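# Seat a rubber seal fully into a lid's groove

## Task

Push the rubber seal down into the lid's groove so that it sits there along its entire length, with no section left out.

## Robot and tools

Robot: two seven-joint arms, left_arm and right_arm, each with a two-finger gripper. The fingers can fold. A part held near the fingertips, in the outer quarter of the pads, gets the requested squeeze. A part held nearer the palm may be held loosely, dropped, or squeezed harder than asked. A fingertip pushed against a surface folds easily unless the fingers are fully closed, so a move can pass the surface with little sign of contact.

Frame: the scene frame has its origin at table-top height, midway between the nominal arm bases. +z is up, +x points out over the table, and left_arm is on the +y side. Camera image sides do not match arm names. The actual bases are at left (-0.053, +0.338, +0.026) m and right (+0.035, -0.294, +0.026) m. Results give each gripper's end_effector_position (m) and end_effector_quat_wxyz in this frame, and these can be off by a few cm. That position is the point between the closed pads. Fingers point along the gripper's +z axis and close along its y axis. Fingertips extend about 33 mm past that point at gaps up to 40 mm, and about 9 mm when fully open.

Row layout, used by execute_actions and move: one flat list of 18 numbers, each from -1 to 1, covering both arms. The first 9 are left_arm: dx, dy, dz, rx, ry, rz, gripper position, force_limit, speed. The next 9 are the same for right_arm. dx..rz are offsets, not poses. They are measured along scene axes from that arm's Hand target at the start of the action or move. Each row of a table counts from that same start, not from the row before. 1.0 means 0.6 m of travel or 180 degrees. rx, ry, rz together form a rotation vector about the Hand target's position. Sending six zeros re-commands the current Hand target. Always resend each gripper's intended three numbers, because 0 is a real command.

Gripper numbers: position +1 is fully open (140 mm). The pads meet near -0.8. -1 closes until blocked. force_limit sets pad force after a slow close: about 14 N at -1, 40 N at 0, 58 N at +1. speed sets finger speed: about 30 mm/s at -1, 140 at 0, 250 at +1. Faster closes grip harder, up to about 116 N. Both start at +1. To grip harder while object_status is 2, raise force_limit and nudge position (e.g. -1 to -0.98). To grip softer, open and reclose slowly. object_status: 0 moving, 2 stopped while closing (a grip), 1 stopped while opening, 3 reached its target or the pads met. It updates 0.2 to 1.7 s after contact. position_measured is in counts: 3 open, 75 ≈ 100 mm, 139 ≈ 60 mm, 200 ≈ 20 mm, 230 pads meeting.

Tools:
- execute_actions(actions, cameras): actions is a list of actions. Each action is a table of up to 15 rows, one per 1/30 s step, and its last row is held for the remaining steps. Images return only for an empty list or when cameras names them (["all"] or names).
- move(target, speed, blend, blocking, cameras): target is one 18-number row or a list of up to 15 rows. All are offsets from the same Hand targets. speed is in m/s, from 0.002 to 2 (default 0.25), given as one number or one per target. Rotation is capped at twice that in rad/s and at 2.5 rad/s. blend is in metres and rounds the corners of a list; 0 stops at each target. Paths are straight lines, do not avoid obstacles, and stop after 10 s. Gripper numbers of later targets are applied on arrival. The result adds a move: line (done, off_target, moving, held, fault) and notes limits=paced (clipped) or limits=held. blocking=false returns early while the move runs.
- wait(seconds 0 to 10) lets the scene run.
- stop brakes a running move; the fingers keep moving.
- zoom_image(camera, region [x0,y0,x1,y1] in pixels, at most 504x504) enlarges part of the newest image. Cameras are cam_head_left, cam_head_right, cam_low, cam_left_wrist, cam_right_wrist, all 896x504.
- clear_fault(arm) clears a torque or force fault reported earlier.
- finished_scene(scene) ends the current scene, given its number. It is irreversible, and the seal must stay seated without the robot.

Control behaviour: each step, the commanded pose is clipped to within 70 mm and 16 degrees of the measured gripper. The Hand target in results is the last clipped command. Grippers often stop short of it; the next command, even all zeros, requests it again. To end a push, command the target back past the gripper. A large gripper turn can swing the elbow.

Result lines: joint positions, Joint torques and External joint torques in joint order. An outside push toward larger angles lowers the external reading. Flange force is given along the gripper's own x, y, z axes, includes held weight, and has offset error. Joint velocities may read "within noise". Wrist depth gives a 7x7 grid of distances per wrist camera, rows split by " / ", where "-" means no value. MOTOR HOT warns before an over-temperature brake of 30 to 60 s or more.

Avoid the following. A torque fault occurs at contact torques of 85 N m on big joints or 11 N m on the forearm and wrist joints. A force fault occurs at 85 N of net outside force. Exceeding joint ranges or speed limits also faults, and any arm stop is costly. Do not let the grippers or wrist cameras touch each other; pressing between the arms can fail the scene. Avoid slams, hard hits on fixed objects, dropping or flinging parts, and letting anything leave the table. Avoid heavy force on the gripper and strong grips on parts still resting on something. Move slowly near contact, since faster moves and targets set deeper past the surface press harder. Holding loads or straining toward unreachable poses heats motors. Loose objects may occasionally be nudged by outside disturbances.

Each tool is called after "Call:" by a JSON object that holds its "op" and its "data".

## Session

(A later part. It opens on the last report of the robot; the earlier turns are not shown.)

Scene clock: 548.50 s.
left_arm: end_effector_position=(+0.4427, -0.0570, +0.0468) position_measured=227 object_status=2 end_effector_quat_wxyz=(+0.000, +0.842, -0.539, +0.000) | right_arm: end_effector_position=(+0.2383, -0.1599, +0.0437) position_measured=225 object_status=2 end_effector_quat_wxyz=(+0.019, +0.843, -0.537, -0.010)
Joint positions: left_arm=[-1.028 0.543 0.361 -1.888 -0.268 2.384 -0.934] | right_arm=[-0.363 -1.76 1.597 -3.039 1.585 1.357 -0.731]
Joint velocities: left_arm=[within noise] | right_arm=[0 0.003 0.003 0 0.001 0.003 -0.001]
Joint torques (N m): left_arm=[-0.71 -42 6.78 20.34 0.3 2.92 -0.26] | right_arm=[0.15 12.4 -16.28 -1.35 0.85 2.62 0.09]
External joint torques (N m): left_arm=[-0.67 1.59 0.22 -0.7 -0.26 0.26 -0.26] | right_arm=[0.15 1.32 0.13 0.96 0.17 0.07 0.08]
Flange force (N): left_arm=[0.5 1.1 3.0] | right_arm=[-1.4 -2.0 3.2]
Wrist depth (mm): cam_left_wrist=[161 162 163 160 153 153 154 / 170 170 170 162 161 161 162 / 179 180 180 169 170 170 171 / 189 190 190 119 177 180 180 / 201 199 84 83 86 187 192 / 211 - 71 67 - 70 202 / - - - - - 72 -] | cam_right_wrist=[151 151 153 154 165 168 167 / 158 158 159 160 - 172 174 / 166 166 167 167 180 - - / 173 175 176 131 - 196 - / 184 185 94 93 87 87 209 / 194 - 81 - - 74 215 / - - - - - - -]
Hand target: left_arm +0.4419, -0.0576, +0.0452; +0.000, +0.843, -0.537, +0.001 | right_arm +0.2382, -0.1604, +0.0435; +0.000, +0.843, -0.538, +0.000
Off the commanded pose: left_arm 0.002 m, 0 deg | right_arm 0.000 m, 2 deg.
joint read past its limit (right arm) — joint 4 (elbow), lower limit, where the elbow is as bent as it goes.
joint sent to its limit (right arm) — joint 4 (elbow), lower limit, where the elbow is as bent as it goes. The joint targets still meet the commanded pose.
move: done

Call:
{"op": "execute_actions", "data": {"actions": [[[0,0,0,0,0,0,-0.6,-0.5,-1,0,0,0,0,0,0,-0.6,-0.5,-1]]], "cameras": ["cam_low","cam_left_wrist","cam_right_wrist"]}}

Call:
{"op": "zoom_image", "data": {"camera": "cam_left_wrist", "region": [400, 0, 650, 260]}}

Call:
{"op": "zoom_image", "data": {"camera": "cam_right_wrist", "region": [330, 0, 580, 260]}}

Scene clock: 553.00 s.
left_arm: end_effector_position=(+0.4427, -0.0570, +0.0468) position_measured=205 object_status=0 end_effector_quat_wxyz=(+0.000, +0.842, -0.539, +0.000) | right_arm: end_effector_position=(+0.2383, -0.1599, +0.0436) position_measured=205 object_status=0 end_effector_quat_wxyz=(+0.019, +0.843, -0.537, -0.010)
Joint positions: left_arm=[-1.028 0.543 0.361 -1.888 -0.268 2.384 -0.934] | right_arm=[-0.363 -1.759 1.597 -3.039 1.585 1.358 -0.731]
Joint torques (N m): left_arm=[-0.7 -42.04 6.76 20.36 0.29 2.97 -0.26] | right_arm=[0.17 11.99 -16.35 -1.37 0.72 2.66 0.06]
External joint torques (N m): left_arm=[-0.69 1.56 0.16 -0.68 -0.27 0.31 -0.26] | right_arm=[0.19 0.84 0.05 0.96 0.05 0.12 0.06]
Flange force (N): left_arm=[0.5 1.1 3.0] | right_arm=[-1.3 -1.9 1.7]
Wrist depth (mm): cam_left_wrist=[162 162 163 160 153 153 154 / 170 170 171 162 161 161 162 / 179 180 180 170 170 170 170 / 189 190 189 170 177 180 180 / 201 199 91 94 88 85 192 / 211 67 72 197 - 70 199 / - - - - - 71 -] | cam_right_wrist=[151 151 152 153 - 167 - / 158 159 159 160 - 173 - / 166 166 167 168 179 - - / 173 175 176 175 128 192 - / 183 183 94 99 87 84 208 / 193 - - 195 - 74 - / - - - - - - -]
Hand target: left_arm +0.4419, -0.0576, +0.0452; +0.000, +0.843, -0.537, +0.001 | right_arm +0.2382, -0.1604, +0.0435; +0.000, +0.843, -0.538, +0.000
Off the commanded pose: left_arm 0.002 m, 0 deg | right_arm 0.000 m, 2 deg.
joint read past its limit (right arm) — joint 4 (elbow), lower limit, where the elbow is as bent as it goes.
joint sent to its limit (right arm) — joint 4 (elbow), lower limit, where the elbow is as bent as it goes. The joint targets still meet the commanded pose.
Images, in order (width x height): cam_low 896x504, cam_left_wrist 896x504, cam_right_wrist 896x504.

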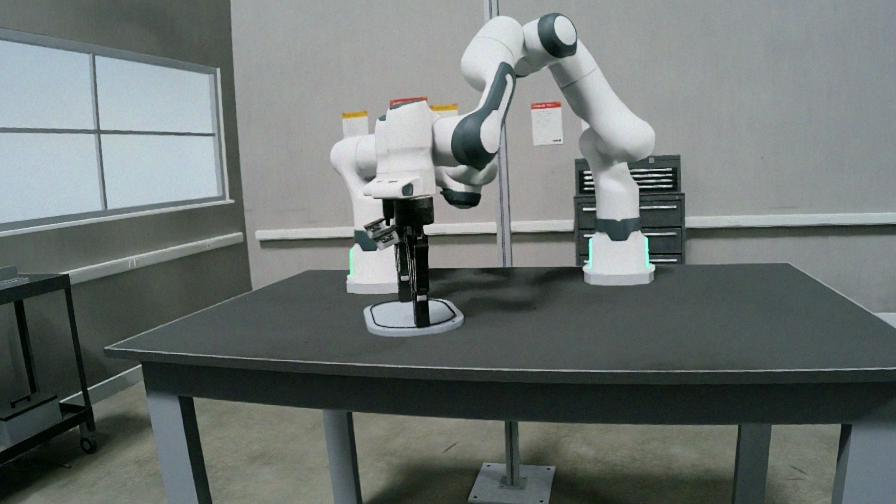

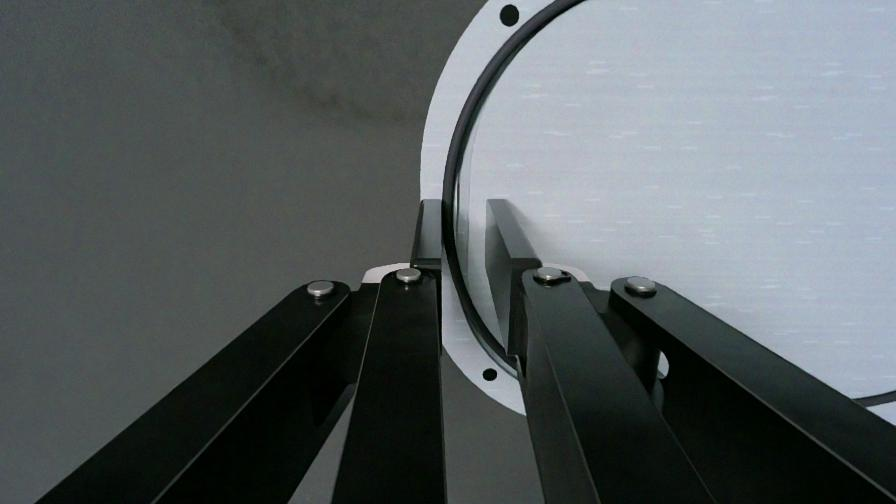

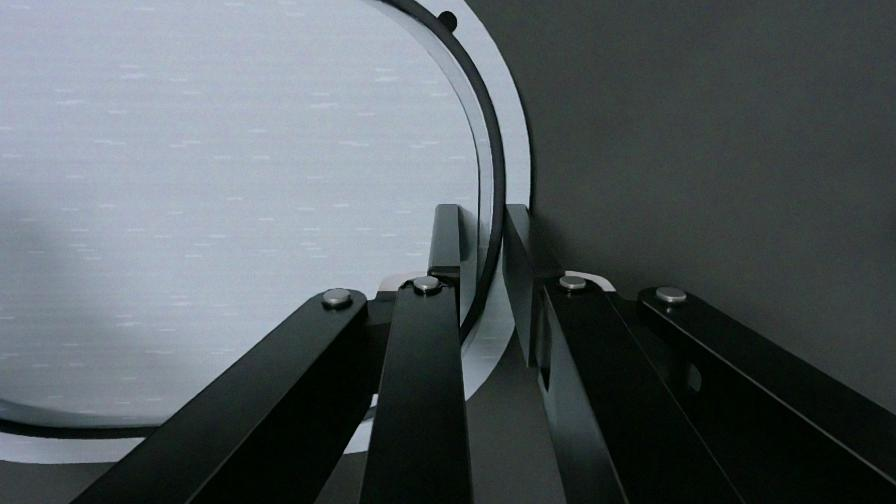

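Scaled by 1.938 from the camera's 896x504 image, which has a finer 1280x720 frame.

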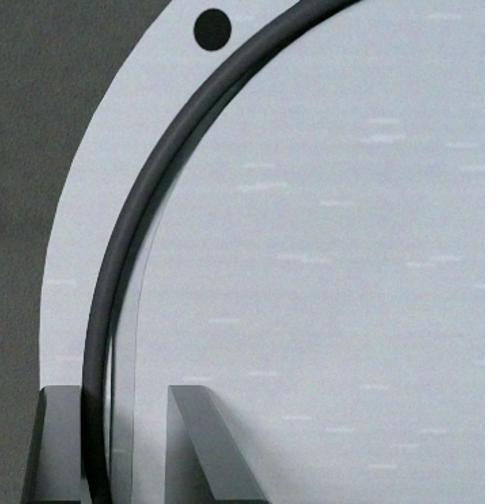

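Scaled by 1.938 from the camera's 896x504 image, which has a finer 1280x720 frame.

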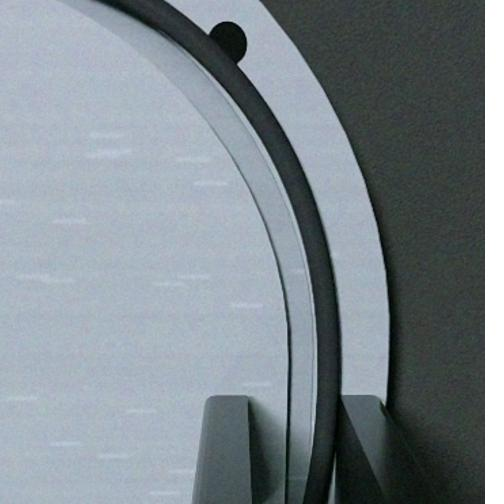

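Call:
{"op": "move", "data": {"target": [[0,0,0,0,0,0,-0.6,-0.5,-1,-0.0018,-0.0008,0,0,0,0,-0.6,-0.5,-1],[0,0,0,0,0,0,-0.73,-0.5,-1,-0.0018,-0.0008,0,0,0,0,-0.73,-0.5,-1]], "speed": 0.02, "cameras": ["cam_left_wrist","cam_right_wrist"]}}

Call:
{"op": "zoom_image", "data": {"camera": "cam_left_wrist", "region": [400, 0, 650, 260]}}

Call:
{"op": "zoom_image", "data": {"camera": "cam_right_wrist", "region": [330, 0, 580, 260]}}

Scene clock: 595.47 s.
left_arm: end_effector_position=(+0.4427, -0.0570, +0.0468) position_measured=221 object_status=0 end_effector_quat_wxyz=(+0.000, +0.842, -0.539, +0.000) | right_arm: end_effector_position=(+0.2380, -0.1599, +0.0435) position_measured=221 object_status=0 end_effector_quat_wxyz=(+0.019, +0.843, -0.537, -0.010)
Joint positions: left_arm=[-1.028 0.543 0.361 -1.888 -0.268 2.385 -0.934] | right_arm=[-0.363 -1.758 1.597 -3.039 1.585 1.358 -0.731]
Joint torques (N m): left_arm=[-0.73 -42.07 6.79 20.37 0.29 2.96 -0.22] | right_arm=[0.44 11.98 -16.71 -1.37 0.27 2.5 0.08]
External joint torques (N m): left_arm=[-0.76 1.37 0.19 -0.59 -0.27 0.31 -0.22] | right_arm=[0.46 0.87 -0.29 0.92 -0.41 -0.05 0.08]
Flange force (N): left_arm=[0.4 1.2 2.7] | right_arm=[-2.3 -0.2 -1.8]
Wrist depth (mm): cam_left_wrist=[162 162 163 160 153 153 154 / 170 170 171 162 161 161 162 / 179 179 180 169 170 170 170 / 189 189 190 125 177 180 180 / 200 199 81 83 88 186 192 / 211 67 71 67 - 72 201 / - - - - - 69 -] | cam_right_wrist=[151 151 152 154 163 166 166 / 158 158 159 160 173 172 174 / 165 166 167 167 - - - / 172 175 175 173 - 188 192 / 183 184 94 93 87 82 204 / - - - - - 74 - / - - - - - - -]
Hand target: left_arm +0.4419, -0.0576, +0.0452; +0.000, +0.843, -0.537, +0.001 | right_arm +0.2372, -0.1609, +0.0435; +0.000, +0.843, -0.538, +0.000
Off the commanded pose: left_arm 0.002 m, 0 deg | right_arm 0.001 m, 2 deg.
joint read past its limit (right arm) — joint 4 (elbow), lower limit, where the elbow is as bent as it goes.
joint sent to its limit (right arm) — joint 4 (elbow), lower limit, where the elbow is as bent as it goes. The joint targets are off in orientation, not in position.
move: done
Images, in order (width x height): cam_left_wrist 896x504, cam_right_wrist 896x504.

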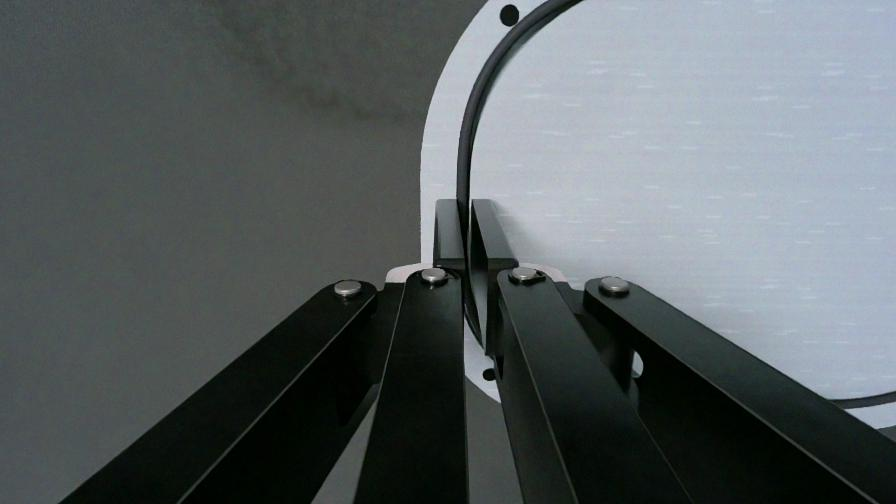

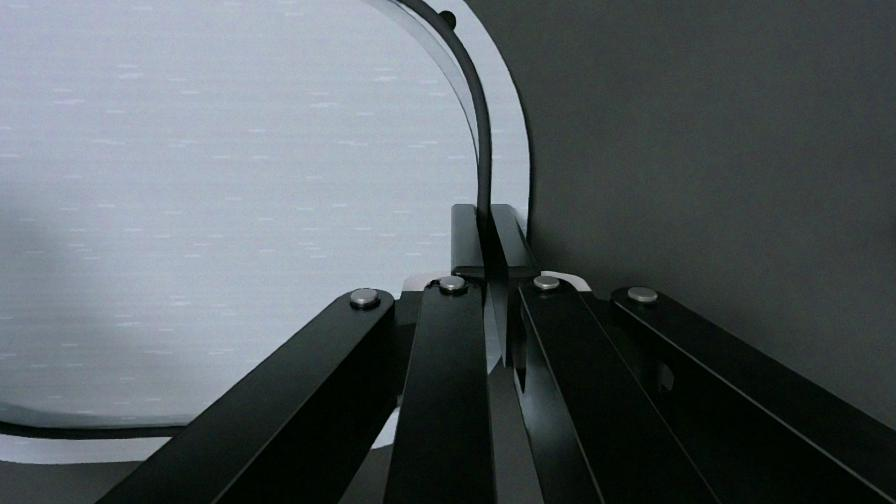

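Scaled by 1.938 from the camera's 896x504 image, which has a finer 1280x720 frame.

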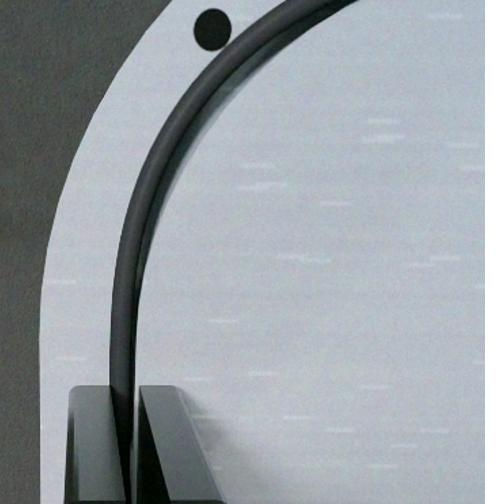

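Scaled by 1.938 from the camera's 896x504 image, which has a finer 1280x720 frame.

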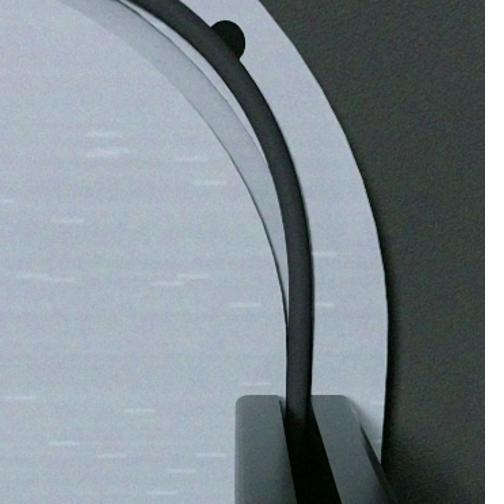

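Call:
{"op": "move", "data": {"target": [[0,0,0.007,0,0,0,-0.73,-0.5,-1,0,0,0.0043,0,0,0,-0.73,-0.5,-1],[0,0,0.007,0,0,0,-1,0,-1,0,0,0.0043,0,0,0,-1,0,-1]], "speed": 0.02, "cameras": ["cam_left_wrist","cam_right_wrist"]}}

Call:
{"op": "zoom_image", "data": {"camera": "cam_left_wrist", "region": [400, 0, 650, 260]}}

Call:
{"op": "zoom_image", "data": {"camera": "cam_right_wrist", "region": [330, 0, 580, 260]}}

Scene clock: 615.77 s.
left_arm: end_effector_position=(+0.4433, -0.0584, +0.0494) position_measured=229 object_status=0 end_effector_quat_wxyz=(+0.001, +0.843, -0.539, +0.002) | right_arm: end_effector_position=(+0.2381, -0.1597, +0.0459) position_measured=228 object_status=0 end_effector_quat_wxyz=(+0.019, +0.843, -0.537, -0.009)
Joint positions: left_arm=[-1.029 0.539 0.361 -1.888 -0.268 2.385 -0.935] | right_arm=[-0.364 -1.758 1.585 -3.039 1.573 1.358 -0.731]
Joint torques (N m): left_arm=[-1.09 -43.16 6.89 20.49 0.54 2.49 -0.35] | right_arm=[-0.22 11.31 -16.8 -1.11 0.25 2.5 -0.01]
External joint torques (N m): left_arm=[-1.18 0.41 0.25 -0.61 -0.02 -0.19 -0.35] | right_arm=[-0.23 0.15 -0.35 0.89 -0.44 -0.05 -0.02]
Flange force (N): left_arm=[-1.1 2.9 -0.5] | right_arm=[0.4 -3.9 -4.2]
Wrist depth (mm): cam_left_wrist=[164 165 165 164 155 156 156 / 173 173 173 165 163 164 165 / 182 182 183 171 172 172 173 / 191 192 193 125 180 183 183 / 203 202 83 83 88 189 194 / 216 - 71 67 - 70 204 / - - - - - 71 -] | cam_right_wrist=[153 153 154 155 - 168 - / 160 161 161 163 175 176 178 / 168 169 170 169 182 - 186 / 176 177 178 131 115 - - / 186 187 94 93 93 84 207 / 197 - 80 - - 74 - / - - - - - - -]
Hand target: left_arm +0.4419, -0.0576, +0.0494; +0.000, +0.843, -0.537, +0.001 | right_arm +0.2372, -0.1609, +0.0461; +0.000, +0.843, -0.538, +0.000
Off the commanded pose: left_arm 0.002 m, 0 deg | right_arm 0.001 m, 2 deg.
joint read past its limit (right arm) — joint 4 (elbow), lower limit, where the elbow is as bent as it goes.
joint sent to its limit (right arm) — joint 4 (elbow), lower limit, where the elbow is as bent as it goes. The joint targets still meet the commanded pose.
move: done
Images, in order (width x height): cam_left_wrist 896x504, cam_right_wrist 896x504.

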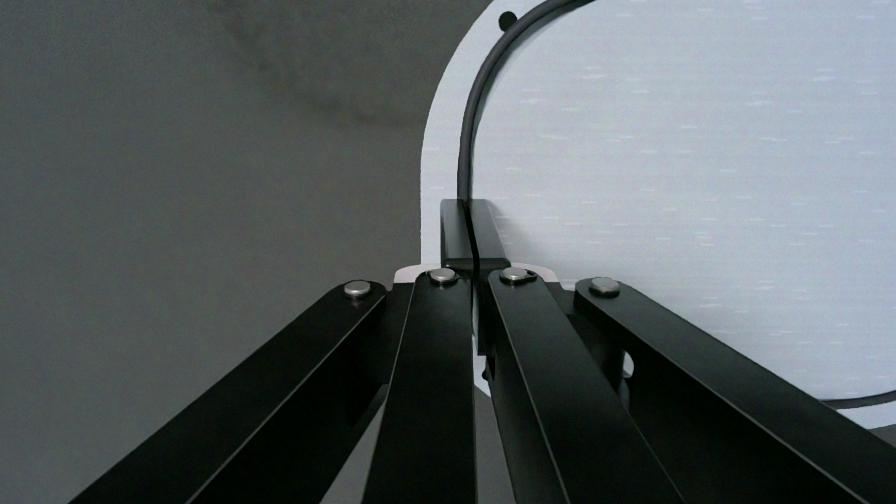

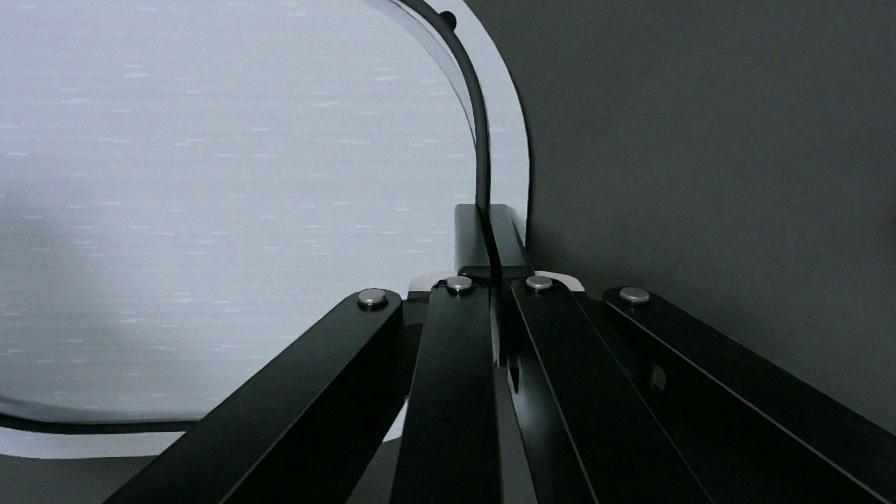

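Scaled by 1.938 from the camera's 896x504 image, which has a finer 1280x720 frame.

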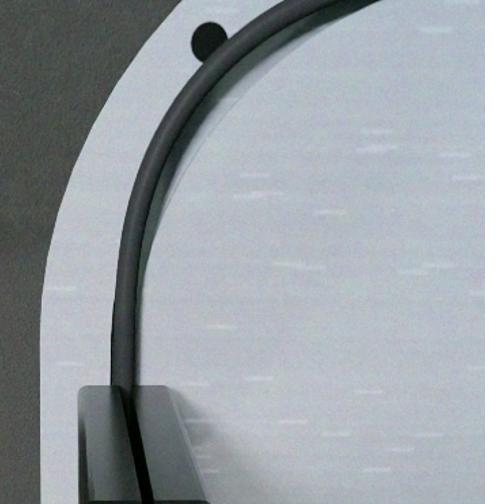

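Scaled by 1.938 from the camera's 896x504 image, which has a finer 1280x720 frame.

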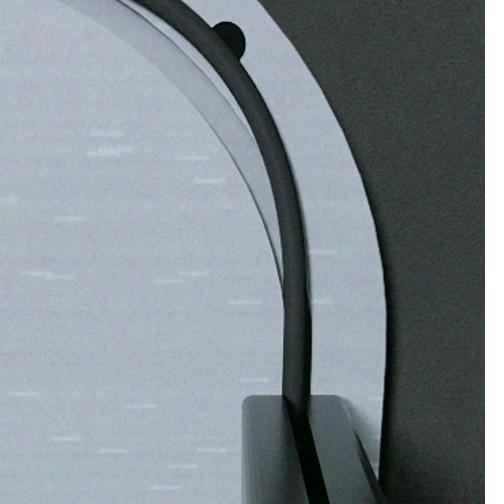

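Call:
{"op": "move", "data": {"target": [0,0,-0.0073,0,0,0,-1,0,-1,0,0,-0.006,0,0,0,-1,0,-1], "speed": 0.01, "cameras": ["cam_left_wrist","cam_right_wrist"]}}

Call:
{"op": "zoom_image", "data": {"camera": "cam_left_wrist", "region": [400, 0, 650, 260]}}

Call:
{"op": "zoom_image", "data": {"camera": "cam_right_wrist", "region": [330, 0, 580, 260]}}

Scene clock: 624.97 s.
left_arm: end_effector_position=(+0.4428, -0.0574, +0.0469) position_measured=229 object_status=3 end_effector_quat_wxyz=(+0.000, +0.843, -0.539, +0.001) | right_arm: end_effector_position=(+0.2373, -0.1617, +0.0432) position_measured=228 object_status=2 end_effector_quat_wxyz=(+0.022, +0.843, -0.537, -0.010)
Joint positions: left_arm=[-1.029 0.543 0.361 -1.888 -0.268 2.385 -0.935] | right_arm=[-0.364 -1.757 1.598 -3.039 1.58 1.358 -0.731]
Joint torques (N m): left_arm=[-0.78 -41.76 6.67 20.39 0.28 2.89 -0.21] | right_arm=[0.82 12.43 -15.01 -1.21 1.48 2.65 0.1]
External joint torques (N m): left_arm=[-0.88 1.57 0.02 -0.46 -0.28 0.26 -0.21] | right_arm=[0.86 1.33 1.39 1.13 0.83 0.1 0.1]
Flange force (N): left_arm=[1.4 0.9 3.0] | right_arm=[-3.6 1.2 12.8]
Wrist depth (mm): cam_left_wrist=[162 162 163 160 153 153 154 / 170 170 171 162 161 162 162 / 179 180 180 169 170 170 171 / 189 190 190 125 177 180 180 / 200 199 83 83 88 187 192 / 211 - 71 67 - 70 202 / - - - - - 71 -] | cam_right_wrist=[150 151 152 153 - 167 169 / 157 158 158 160 - 171 - / 165 165 167 167 - 183 - / 171 174 175 131 176 - 197 / 182 184 94 93 93 82 205 / 192 189 80 - - 74 - / - - - - - - -]
Hand target: left_arm +0.4419, -0.0576, +0.0451; +0.000, +0.843, -0.537, +0.001 | right_arm +0.2372, -0.1609, +0.0425; +0.000, +0.843, -0.538, +0.000
Off the commanded pose: left_arm 0.002 m, 0 deg | right_arm 0.001 m, 3 deg.
joint read past its limit (right arm) — joint 4 (elbow), lower limit, where the elbow is as bent as it goes.
joint sent to its limit (right arm) — joint 4 (elbow), lower limit, where the elbow is as bent as it goes. The joint targets are off in orientation, not in position.
move: off_target (right_arm)
Images, in order (width x height): cam_left_wrist 896x504, cam_right_wrist 896x504.

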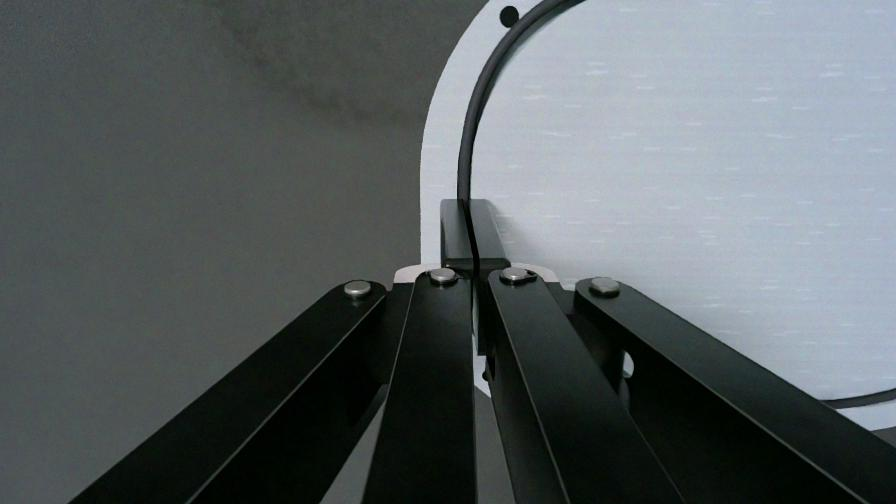

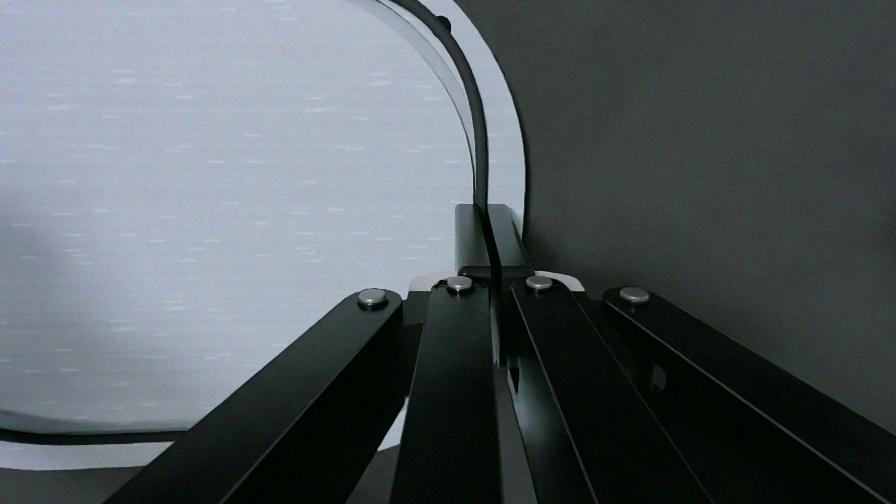

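Scaled by 1.938 from the camera's 896x504 image, which has a finer 1280x720 frame.

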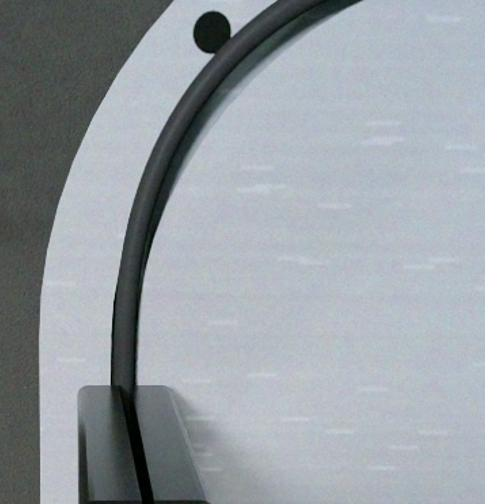

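Scaled by 1.938 from the camera's 896x504 image, which has a finer 1280x720 frame.

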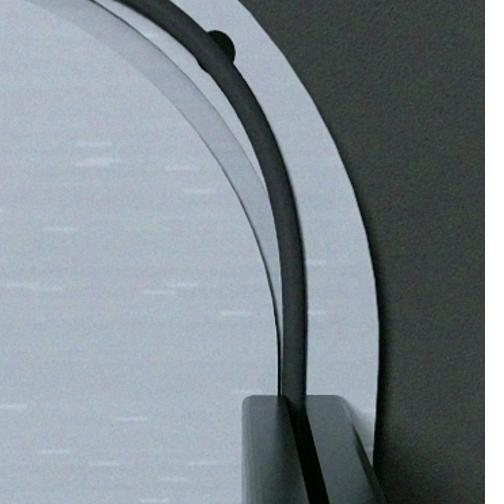

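Call:
{"op": "move", "data": {"target": [0,0,-0.005,0,0,0,-1,0,-1,0,0,-0.0025,0,0,0,-1,0,-1], "speed": 0.01}}

Scene clock: 632.50 s.
left_arm: end_effector_position=(+0.4429, -0.0570, +0.0450) position_measured=229 object_status=3 end_effector_quat_wxyz=(-0.001, +0.843, -0.538, +0.001) | right_arm: end_effector_position=(+0.2374, -0.1617, +0.0431) position_measured=228 object_status=2 end_effector_quat_wxyz=(+0.021, +0.843, -0.537, -0.009)
Joint positions: left_arm=[-1.029 0.547 0.361 -1.888 -0.269 2.388 -0.935] | right_arm=[-0.361 -1.755 1.599 -3.04 1.581 1.361 -0.73]
Joint torques (N m): left_arm=[-0.74 -40.85 5.92 20.34 -0.15 3.26 -0.13] | right_arm=[-0.21 13.9 -11.35 -0.52 2.61 2.83 0.13]
External joint torques (N m): left_arm=[-0.83 2.68 -0.78 -0.57 -0.71 0.61 -0.12] | right_arm=[-0.23 2.79 5.05 1.8 1.95 0.28 0.13]
Flange force (N): left_arm=[3.3 -0.2 6.6] | right_arm=[-0.4 -5.8 35.6]
Wrist depth (mm): cam_left_wrist=[160 160 162 159 151 152 152 / 169 169 169 161 159 159 160 / 178 178 179 169 168 168 169 / 187 188 189 125 175 178 178 / 199 197 83 83 88 184 190 / 209 - 71 67 - 70 199 / - - - - - 71 -] | cam_right_wrist=[150 151 152 154 - 166 170 / 157 158 158 160 171 175 174 / 165 165 167 167 - 184 - / 171 174 176 131 186 - 196 / 182 183 94 93 93 82 207 / 192 190 80 - - 74 - / - - - - - - -]
Hand target: left_arm +0.4419, -0.0576, +0.0421; +0.000, +0.843, -0.537, +0.001 | right_arm +0.2372, -0.1609, +0.0410; +0.000, +0.843, -0.538, +0.000
Off the commanded pose: left_arm 0.003 m, 0 deg | right_arm 0.002 m, 3 deg.
joint read past its limit (right arm) — joint 4 (elbow), lower limit, where the elbow is as bent as it goes.
joint sent to its limit (right arm) — joint 4 (elbow), lower limit, where the elbow is as bent as it goes. The joint targets are off in orientation, not in position.
move: off_target (right_arm)

Call:
{"op": "move", "data": {"target": [0,0,-0.004,0,0,0,-1,0,-1,0,0,0,0,0,0,-1,0,-1], "speed": 0.01}}

Scene clock: 637.57 s.
left_arm: end_effector_position=(+0.4432, -0.0571, +0.0450) position_measured=229 object_status=3 end_effector_quat_wxyz=(+0.000, +0.843, -0.537, +0.001) | right_arm: end_effector_position=(+0.2376, -0.1617, +0.0431) position_measured=228 object_status=2 end_effector_quat_wxyz=(+0.021, +0.843, -0.537, -0.009)
Joint positions: left_arm=[-1.028 0.547 0.361 -1.888 -0.271 2.389 -0.935] | right_arm=[-0.361 -1.755 1.599 -3.04 1.581 1.362 -0.73]
Joint velocities: left_arm=[-0.002 0.001 0.001 0 -0.002 0.005 -0.001] | right_arm=[0 0.002 -0.002 0 0 0.007 0.001]
Joint torques (N m): left_arm=[-0.83 -38.8 5.27 20.03 -0.24 3.75 -0.06] | right_arm=[-0.07 13.81 -11.65 -0.52 2.48 2.6 0.12]
External joint torques (N m): left_arm=[-0.92 4.57 -1.42 -0.8 -0.8 1.11 -0.06] | right_arm=[-0.06 2.72 4.72 1.76 1.82 0.05 0.11]
Flange force (N): left_arm=[6.0 -1.5 11.4] | right_arm=[-0.8 -4.9 33.2]
Wrist depth (mm): cam_left_wrist=[160 160 162 158 151 152 152 / 168 168 170 160 159 160 160 / 178 178 178 169 168 169 169 / 187 188 188 125 176 178 179 / 199 197 83 83 88 185 190 / 208 - 71 67 - 70 200 / - - - - - 71 -] | cam_right_wrist=[150 151 152 154 165 166 166 / 157 158 159 160 171 174 177 / 165 166 167 167 179 182 182 / 171 174 175 131 190 193 195 / 182 183 94 93 93 87 201 / 192 190 80 - - 74 - / - - - - - - -]
Hand target: left_arm +0.4419, -0.0576, +0.0397; +0.000, +0.843, -0.537, +0.001 | right_arm +0.2372, -0.1609, +0.0410; +0.000, +0.843, -0.538, +0.000
Off the commanded pose: left_arm 0.005 m, 0 deg | right_arm 0.002 m, 3 deg.
joint read past its limit (right arm) — joint 4 (elbow), lower limit, where the elbow is as bent as it goes.
joint sent to its limit (right arm) — joint 4 (elbow), lower limit, where the elbow is as bent as it goes. The joint targets are off in orientation, not in position.
move: off_target (left_arm, right_arm)

Call:
{"op": "move", "data": {"target": [0,0,-0.0083,0,0,0,-1,0,-1,0,0,0,0,0,0,-1,0,-1], "speed": 0.02, "cameras": ["cam_left_wrist","cam_right_wrist"]}}

Call:
{"op": "zoom_image", "data": {"camera": "cam_left_wrist", "region": [400, 0, 650, 260]}}

Call:
{"op": "zoom_image", "data": {"camera": "cam_right_wrist", "region": [330, 0, 580, 260]}}

Scene clock: 645.23 s.
left_arm: end_effector_position=(+0.4445, -0.0580, +0.0449) position_measured=229 object_status=3 end_effector_quat_wxyz=(+0.001, +0.844, -0.536, +0.003) | right_arm: end_effector_position=(+0.2382, -0.1616, +0.0431) position_measured=228 object_status=2 end_effector_quat_wxyz=(+0.020, +0.843, -0.537, -0.008)
Joint positions: left_arm=[-1.025 0.548 0.359 -1.888 -0.274 2.394 -0.935] | right_arm=[-0.361 -1.752 1.599 -3.041 1.582 1.367 -0.729]
Joint velocities: left_arm=[0.002 0.001 -0.001 0 0.001 0.004 -0.001] | right_arm=[-0.001 0.004 0 -0.002 -0.001 0.005 0.002]
Joint torques (N m): left_arm=[-0.13 -34.22 4.51 18.93 -0.4 4.21 0.06] | right_arm=[-0.07 14.35 -11.76 -0.4 2.01 2.36 0]
External joint torques (N m): left_arm=[0.03 9.37 -1.96 -2.04 -0.96 1.54 0.06] | right_arm=[-0.05 3.28 4.64 1.86 1.34 -0.2 -0.01]
Flange force (N): left_arm=[11.5 -6.0 21.9] | right_arm=[-0.6 -5.1 30.9]
Wrist depth (mm): cam_left_wrist=[161 161 162 160 151 152 152 / 169 169 170 160 159 160 160 / 177 178 178 169 168 168 169 / 187 188 189 125 176 178 178 / 198 197 83 83 88 184 189 / 208 - 71 67 - 70 199 / - - - - - 71 -] | cam_right_wrist=[150 151 152 154 164 166 - / 158 158 159 160 171 172 - / 164 166 167 167 179 - - / 172 174 176 131 177 - 199 / 183 184 94 93 93 84 - / 192 190 80 - - 74 - / - - - - - - -]
Hand target: left_arm +0.4419, -0.0576, +0.0347; +0.000, +0.843, -0.537, +0.001 | right_arm +0.2372, -0.1609, +0.0410; +0.000, +0.843, -0.538, +0.000
Off the commanded pose: left_arm 0.011 m, 0 deg | right_arm 0.002 m, 3 deg.
joint read past its limit (right arm) — joint 4 (elbow), lower limit, where the elbow is as bent as it goes.
joint sent to its limit (right arm) — joint 4 (elbow), lower limit, where the elbow is as bent as it goes. The joint targets are off in orientation, not in position.
move: off_target (left_arm, right_arm)
Images, in order (width x height): cam_left_wrist 896x504, cam_right_wrist 896x504.

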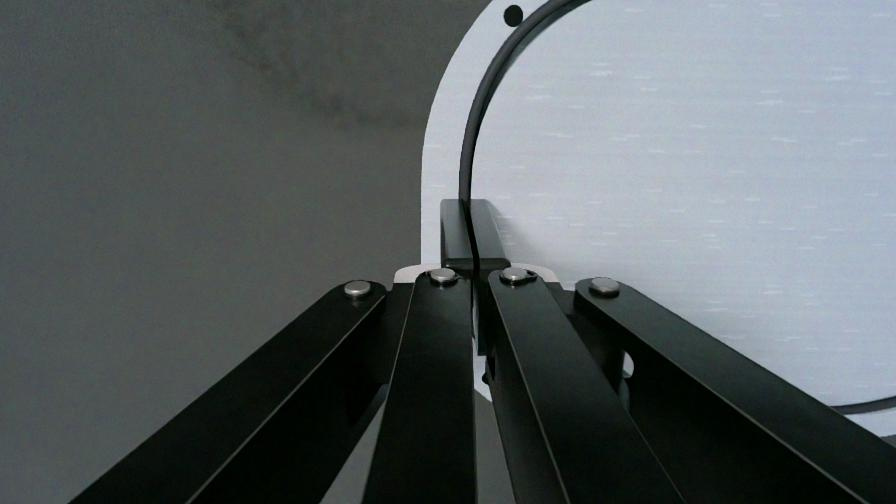

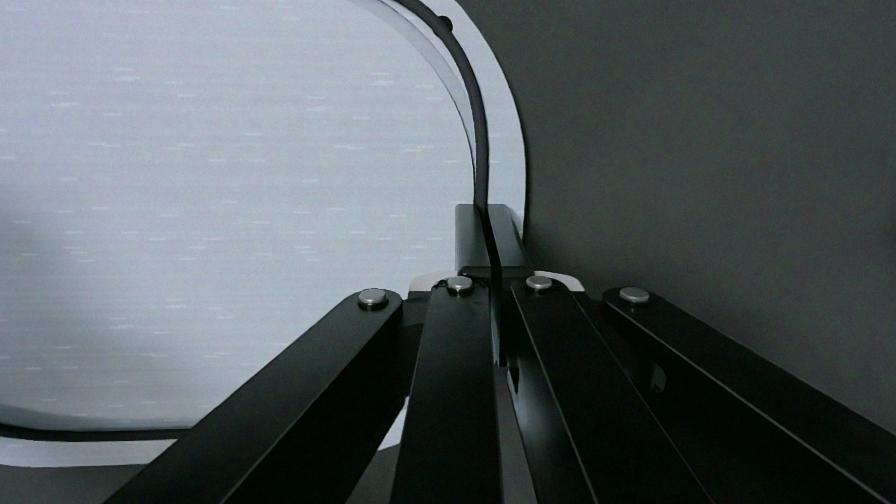

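Scaled by 1.938 from the camera's 896x504 image, which has a finer 1280x720 frame.

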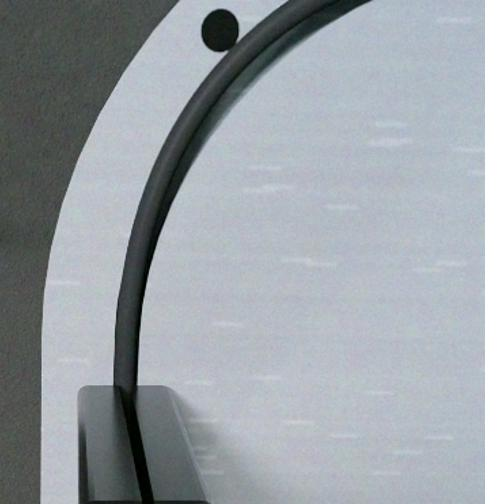

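Scaled by 1.938 from the camera's 896x504 image, which has a finer 1280x720 frame.

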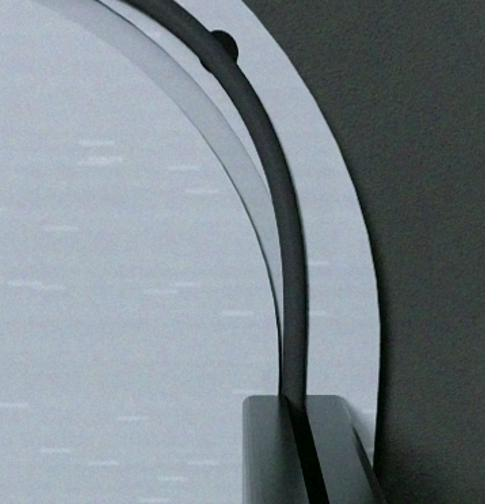

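Call:
{"op": "move", "data": {"target": [[0,0,0.0172,0,0,0,-1,0,-1,0,0,0.0037,0,0,0,-1,0,-1],[0,0,0.0172,0,0,0,-0.6,0,-1,0,0,0.0037,0,0,0,-0.6,0,-1]], "speed": 0.02, "cameras": ["cam_low","cam_left_wrist","cam_right_wrist"]}}

Call:
{"op": "zoom_image", "data": {"camera": "cam_left_wrist", "region": [400, 0, 650, 260]}}

Call:
{"op": "zoom_image", "data": {"camera": "cam_right_wrist", "region": [330, 0, 580, 260]}}

Scene clock: 655.53 s.
left_arm: end_effector_position=(+0.4433, -0.0586, +0.0451) position_measured=205 object_status=0 end_effector_quat_wxyz=(+0.001, +0.843, -0.537, +0.003) | right_arm: end_effector_position=(+0.2379, -0.1606, +0.0433) position_measured=205 object_status=3 end_effector_quat_wxyz=(+0.020, +0.843, -0.537, -0.009)
Joint positions: left_arm=[-1.027 0.547 0.359 -1.888 -0.274 2.392 -0.935] | right_arm=[-0.362 -1.749 1.596 -3.039 1.58 1.367 -0.728]
Joint torques (N m): left_arm=[-1.13 -43.2 6.9 20.32 0.75 2.46 -0.23] | right_arm=[-0.06 11.91 -16.61 -0.99 0.96 2.89 -0.03]
External joint torques (N m): left_arm=[-1.07 0.25 0.37 -0.56 0.19 -0.19 -0.23] | right_arm=[-0.1 0.72 -0.16 1.13 0.28 0.35 -0.04]
Flange force (N): left_arm=[-1.4 2.7 -0.9] | right_arm=[-0.2 -4.2 1.5]
Wrist depth (mm): cam_left_wrist=[161 161 162 159 152 152 153 / 169 169 170 160 159 160 160 / 178 178 179 169 168 169 169 / 187 188 187 175 175 178 179 / 198 196 91 94 88 85 190 / 208 68 72 195 - 70 197 / - - - - - 71 -] | cam_right_wrist=[151 151 152 154 - 168 167 / 158 158 159 160 - 172 176 / 165 166 167 168 182 - 183 / 172 174 176 174 187 195 - / 183 183 95 99 87 94 - / 192 - - 74 - 74 - / - - - - - - -]
Hand target: left_arm +0.4419, -0.0576, +0.0450; +0.000, +0.843, -0.537, +0.001 | right_arm +0.2372, -0.1609, +0.0432; +0.000, +0.843, -0.538, +0.000
Off the commanded pose: left_arm 0.002 m, 0 deg | right_arm 0.001 m, 3 deg.
joint read past its limit (right arm) — joint 4 (elbow), lower limit, where the elbow is as bent as it goes.
joint sent to its limit (right arm) — joint 4 (elbow), lower limit, where the elbow is as bent as it goes. The joint targets are off in orientation, not in position.
move: off_target (right_arm)
Images, in order (width x height): cam_low 896x504, cam_left_wrist 896x504, cam_right_wrist 896x504.

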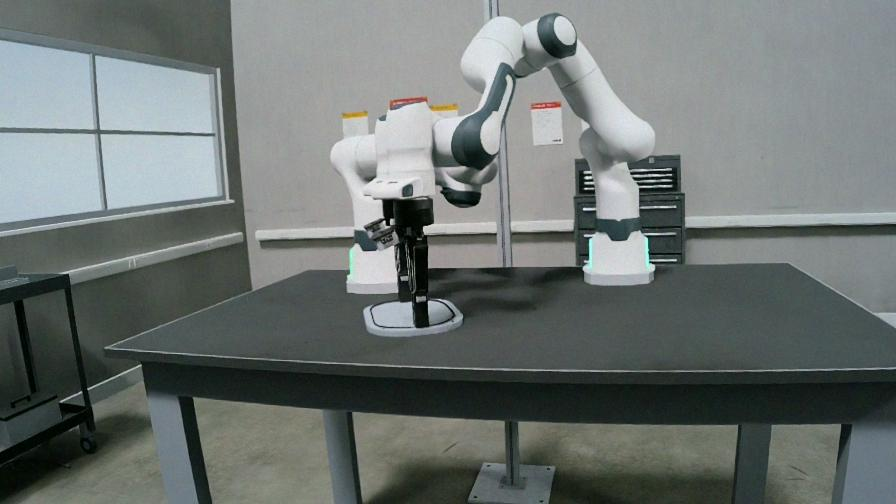

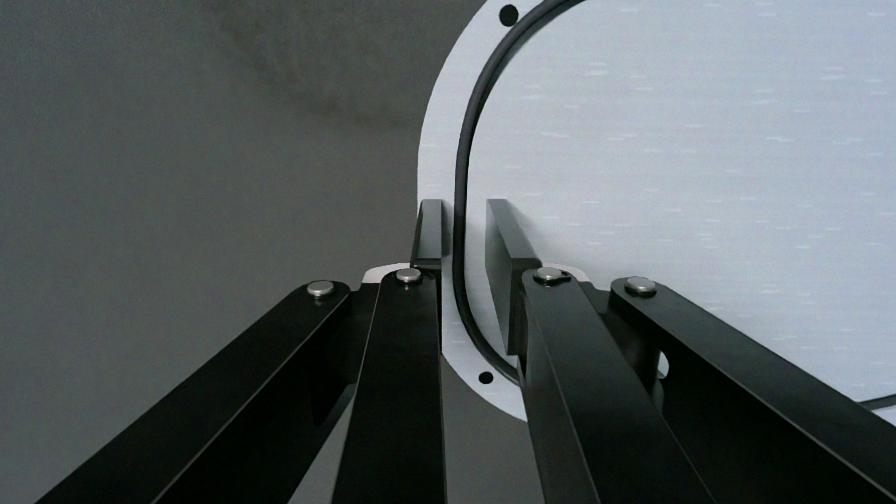

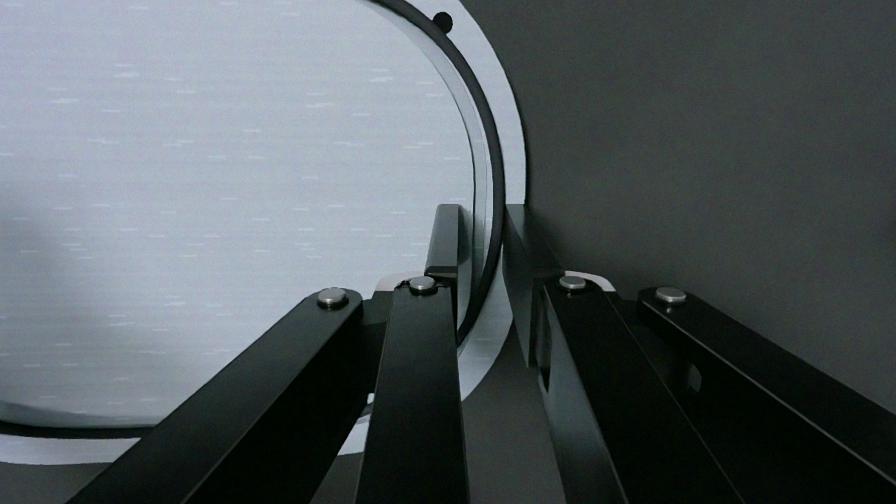

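Scaled by 1.938 from the camera's 896x504 image, which has a finer 1280x720 frame.

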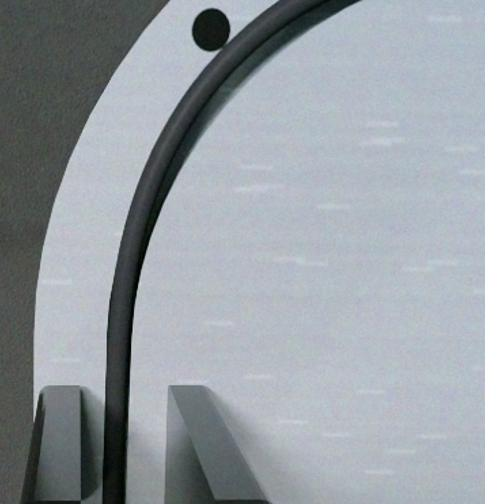

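Scaled by 1.938 from the camera's 896x504 image, which has a finer 1280x720 frame.

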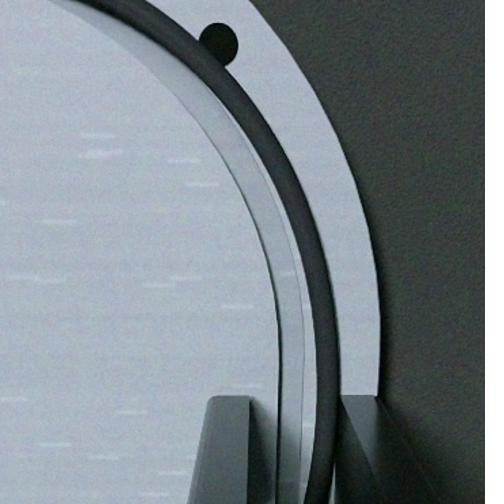

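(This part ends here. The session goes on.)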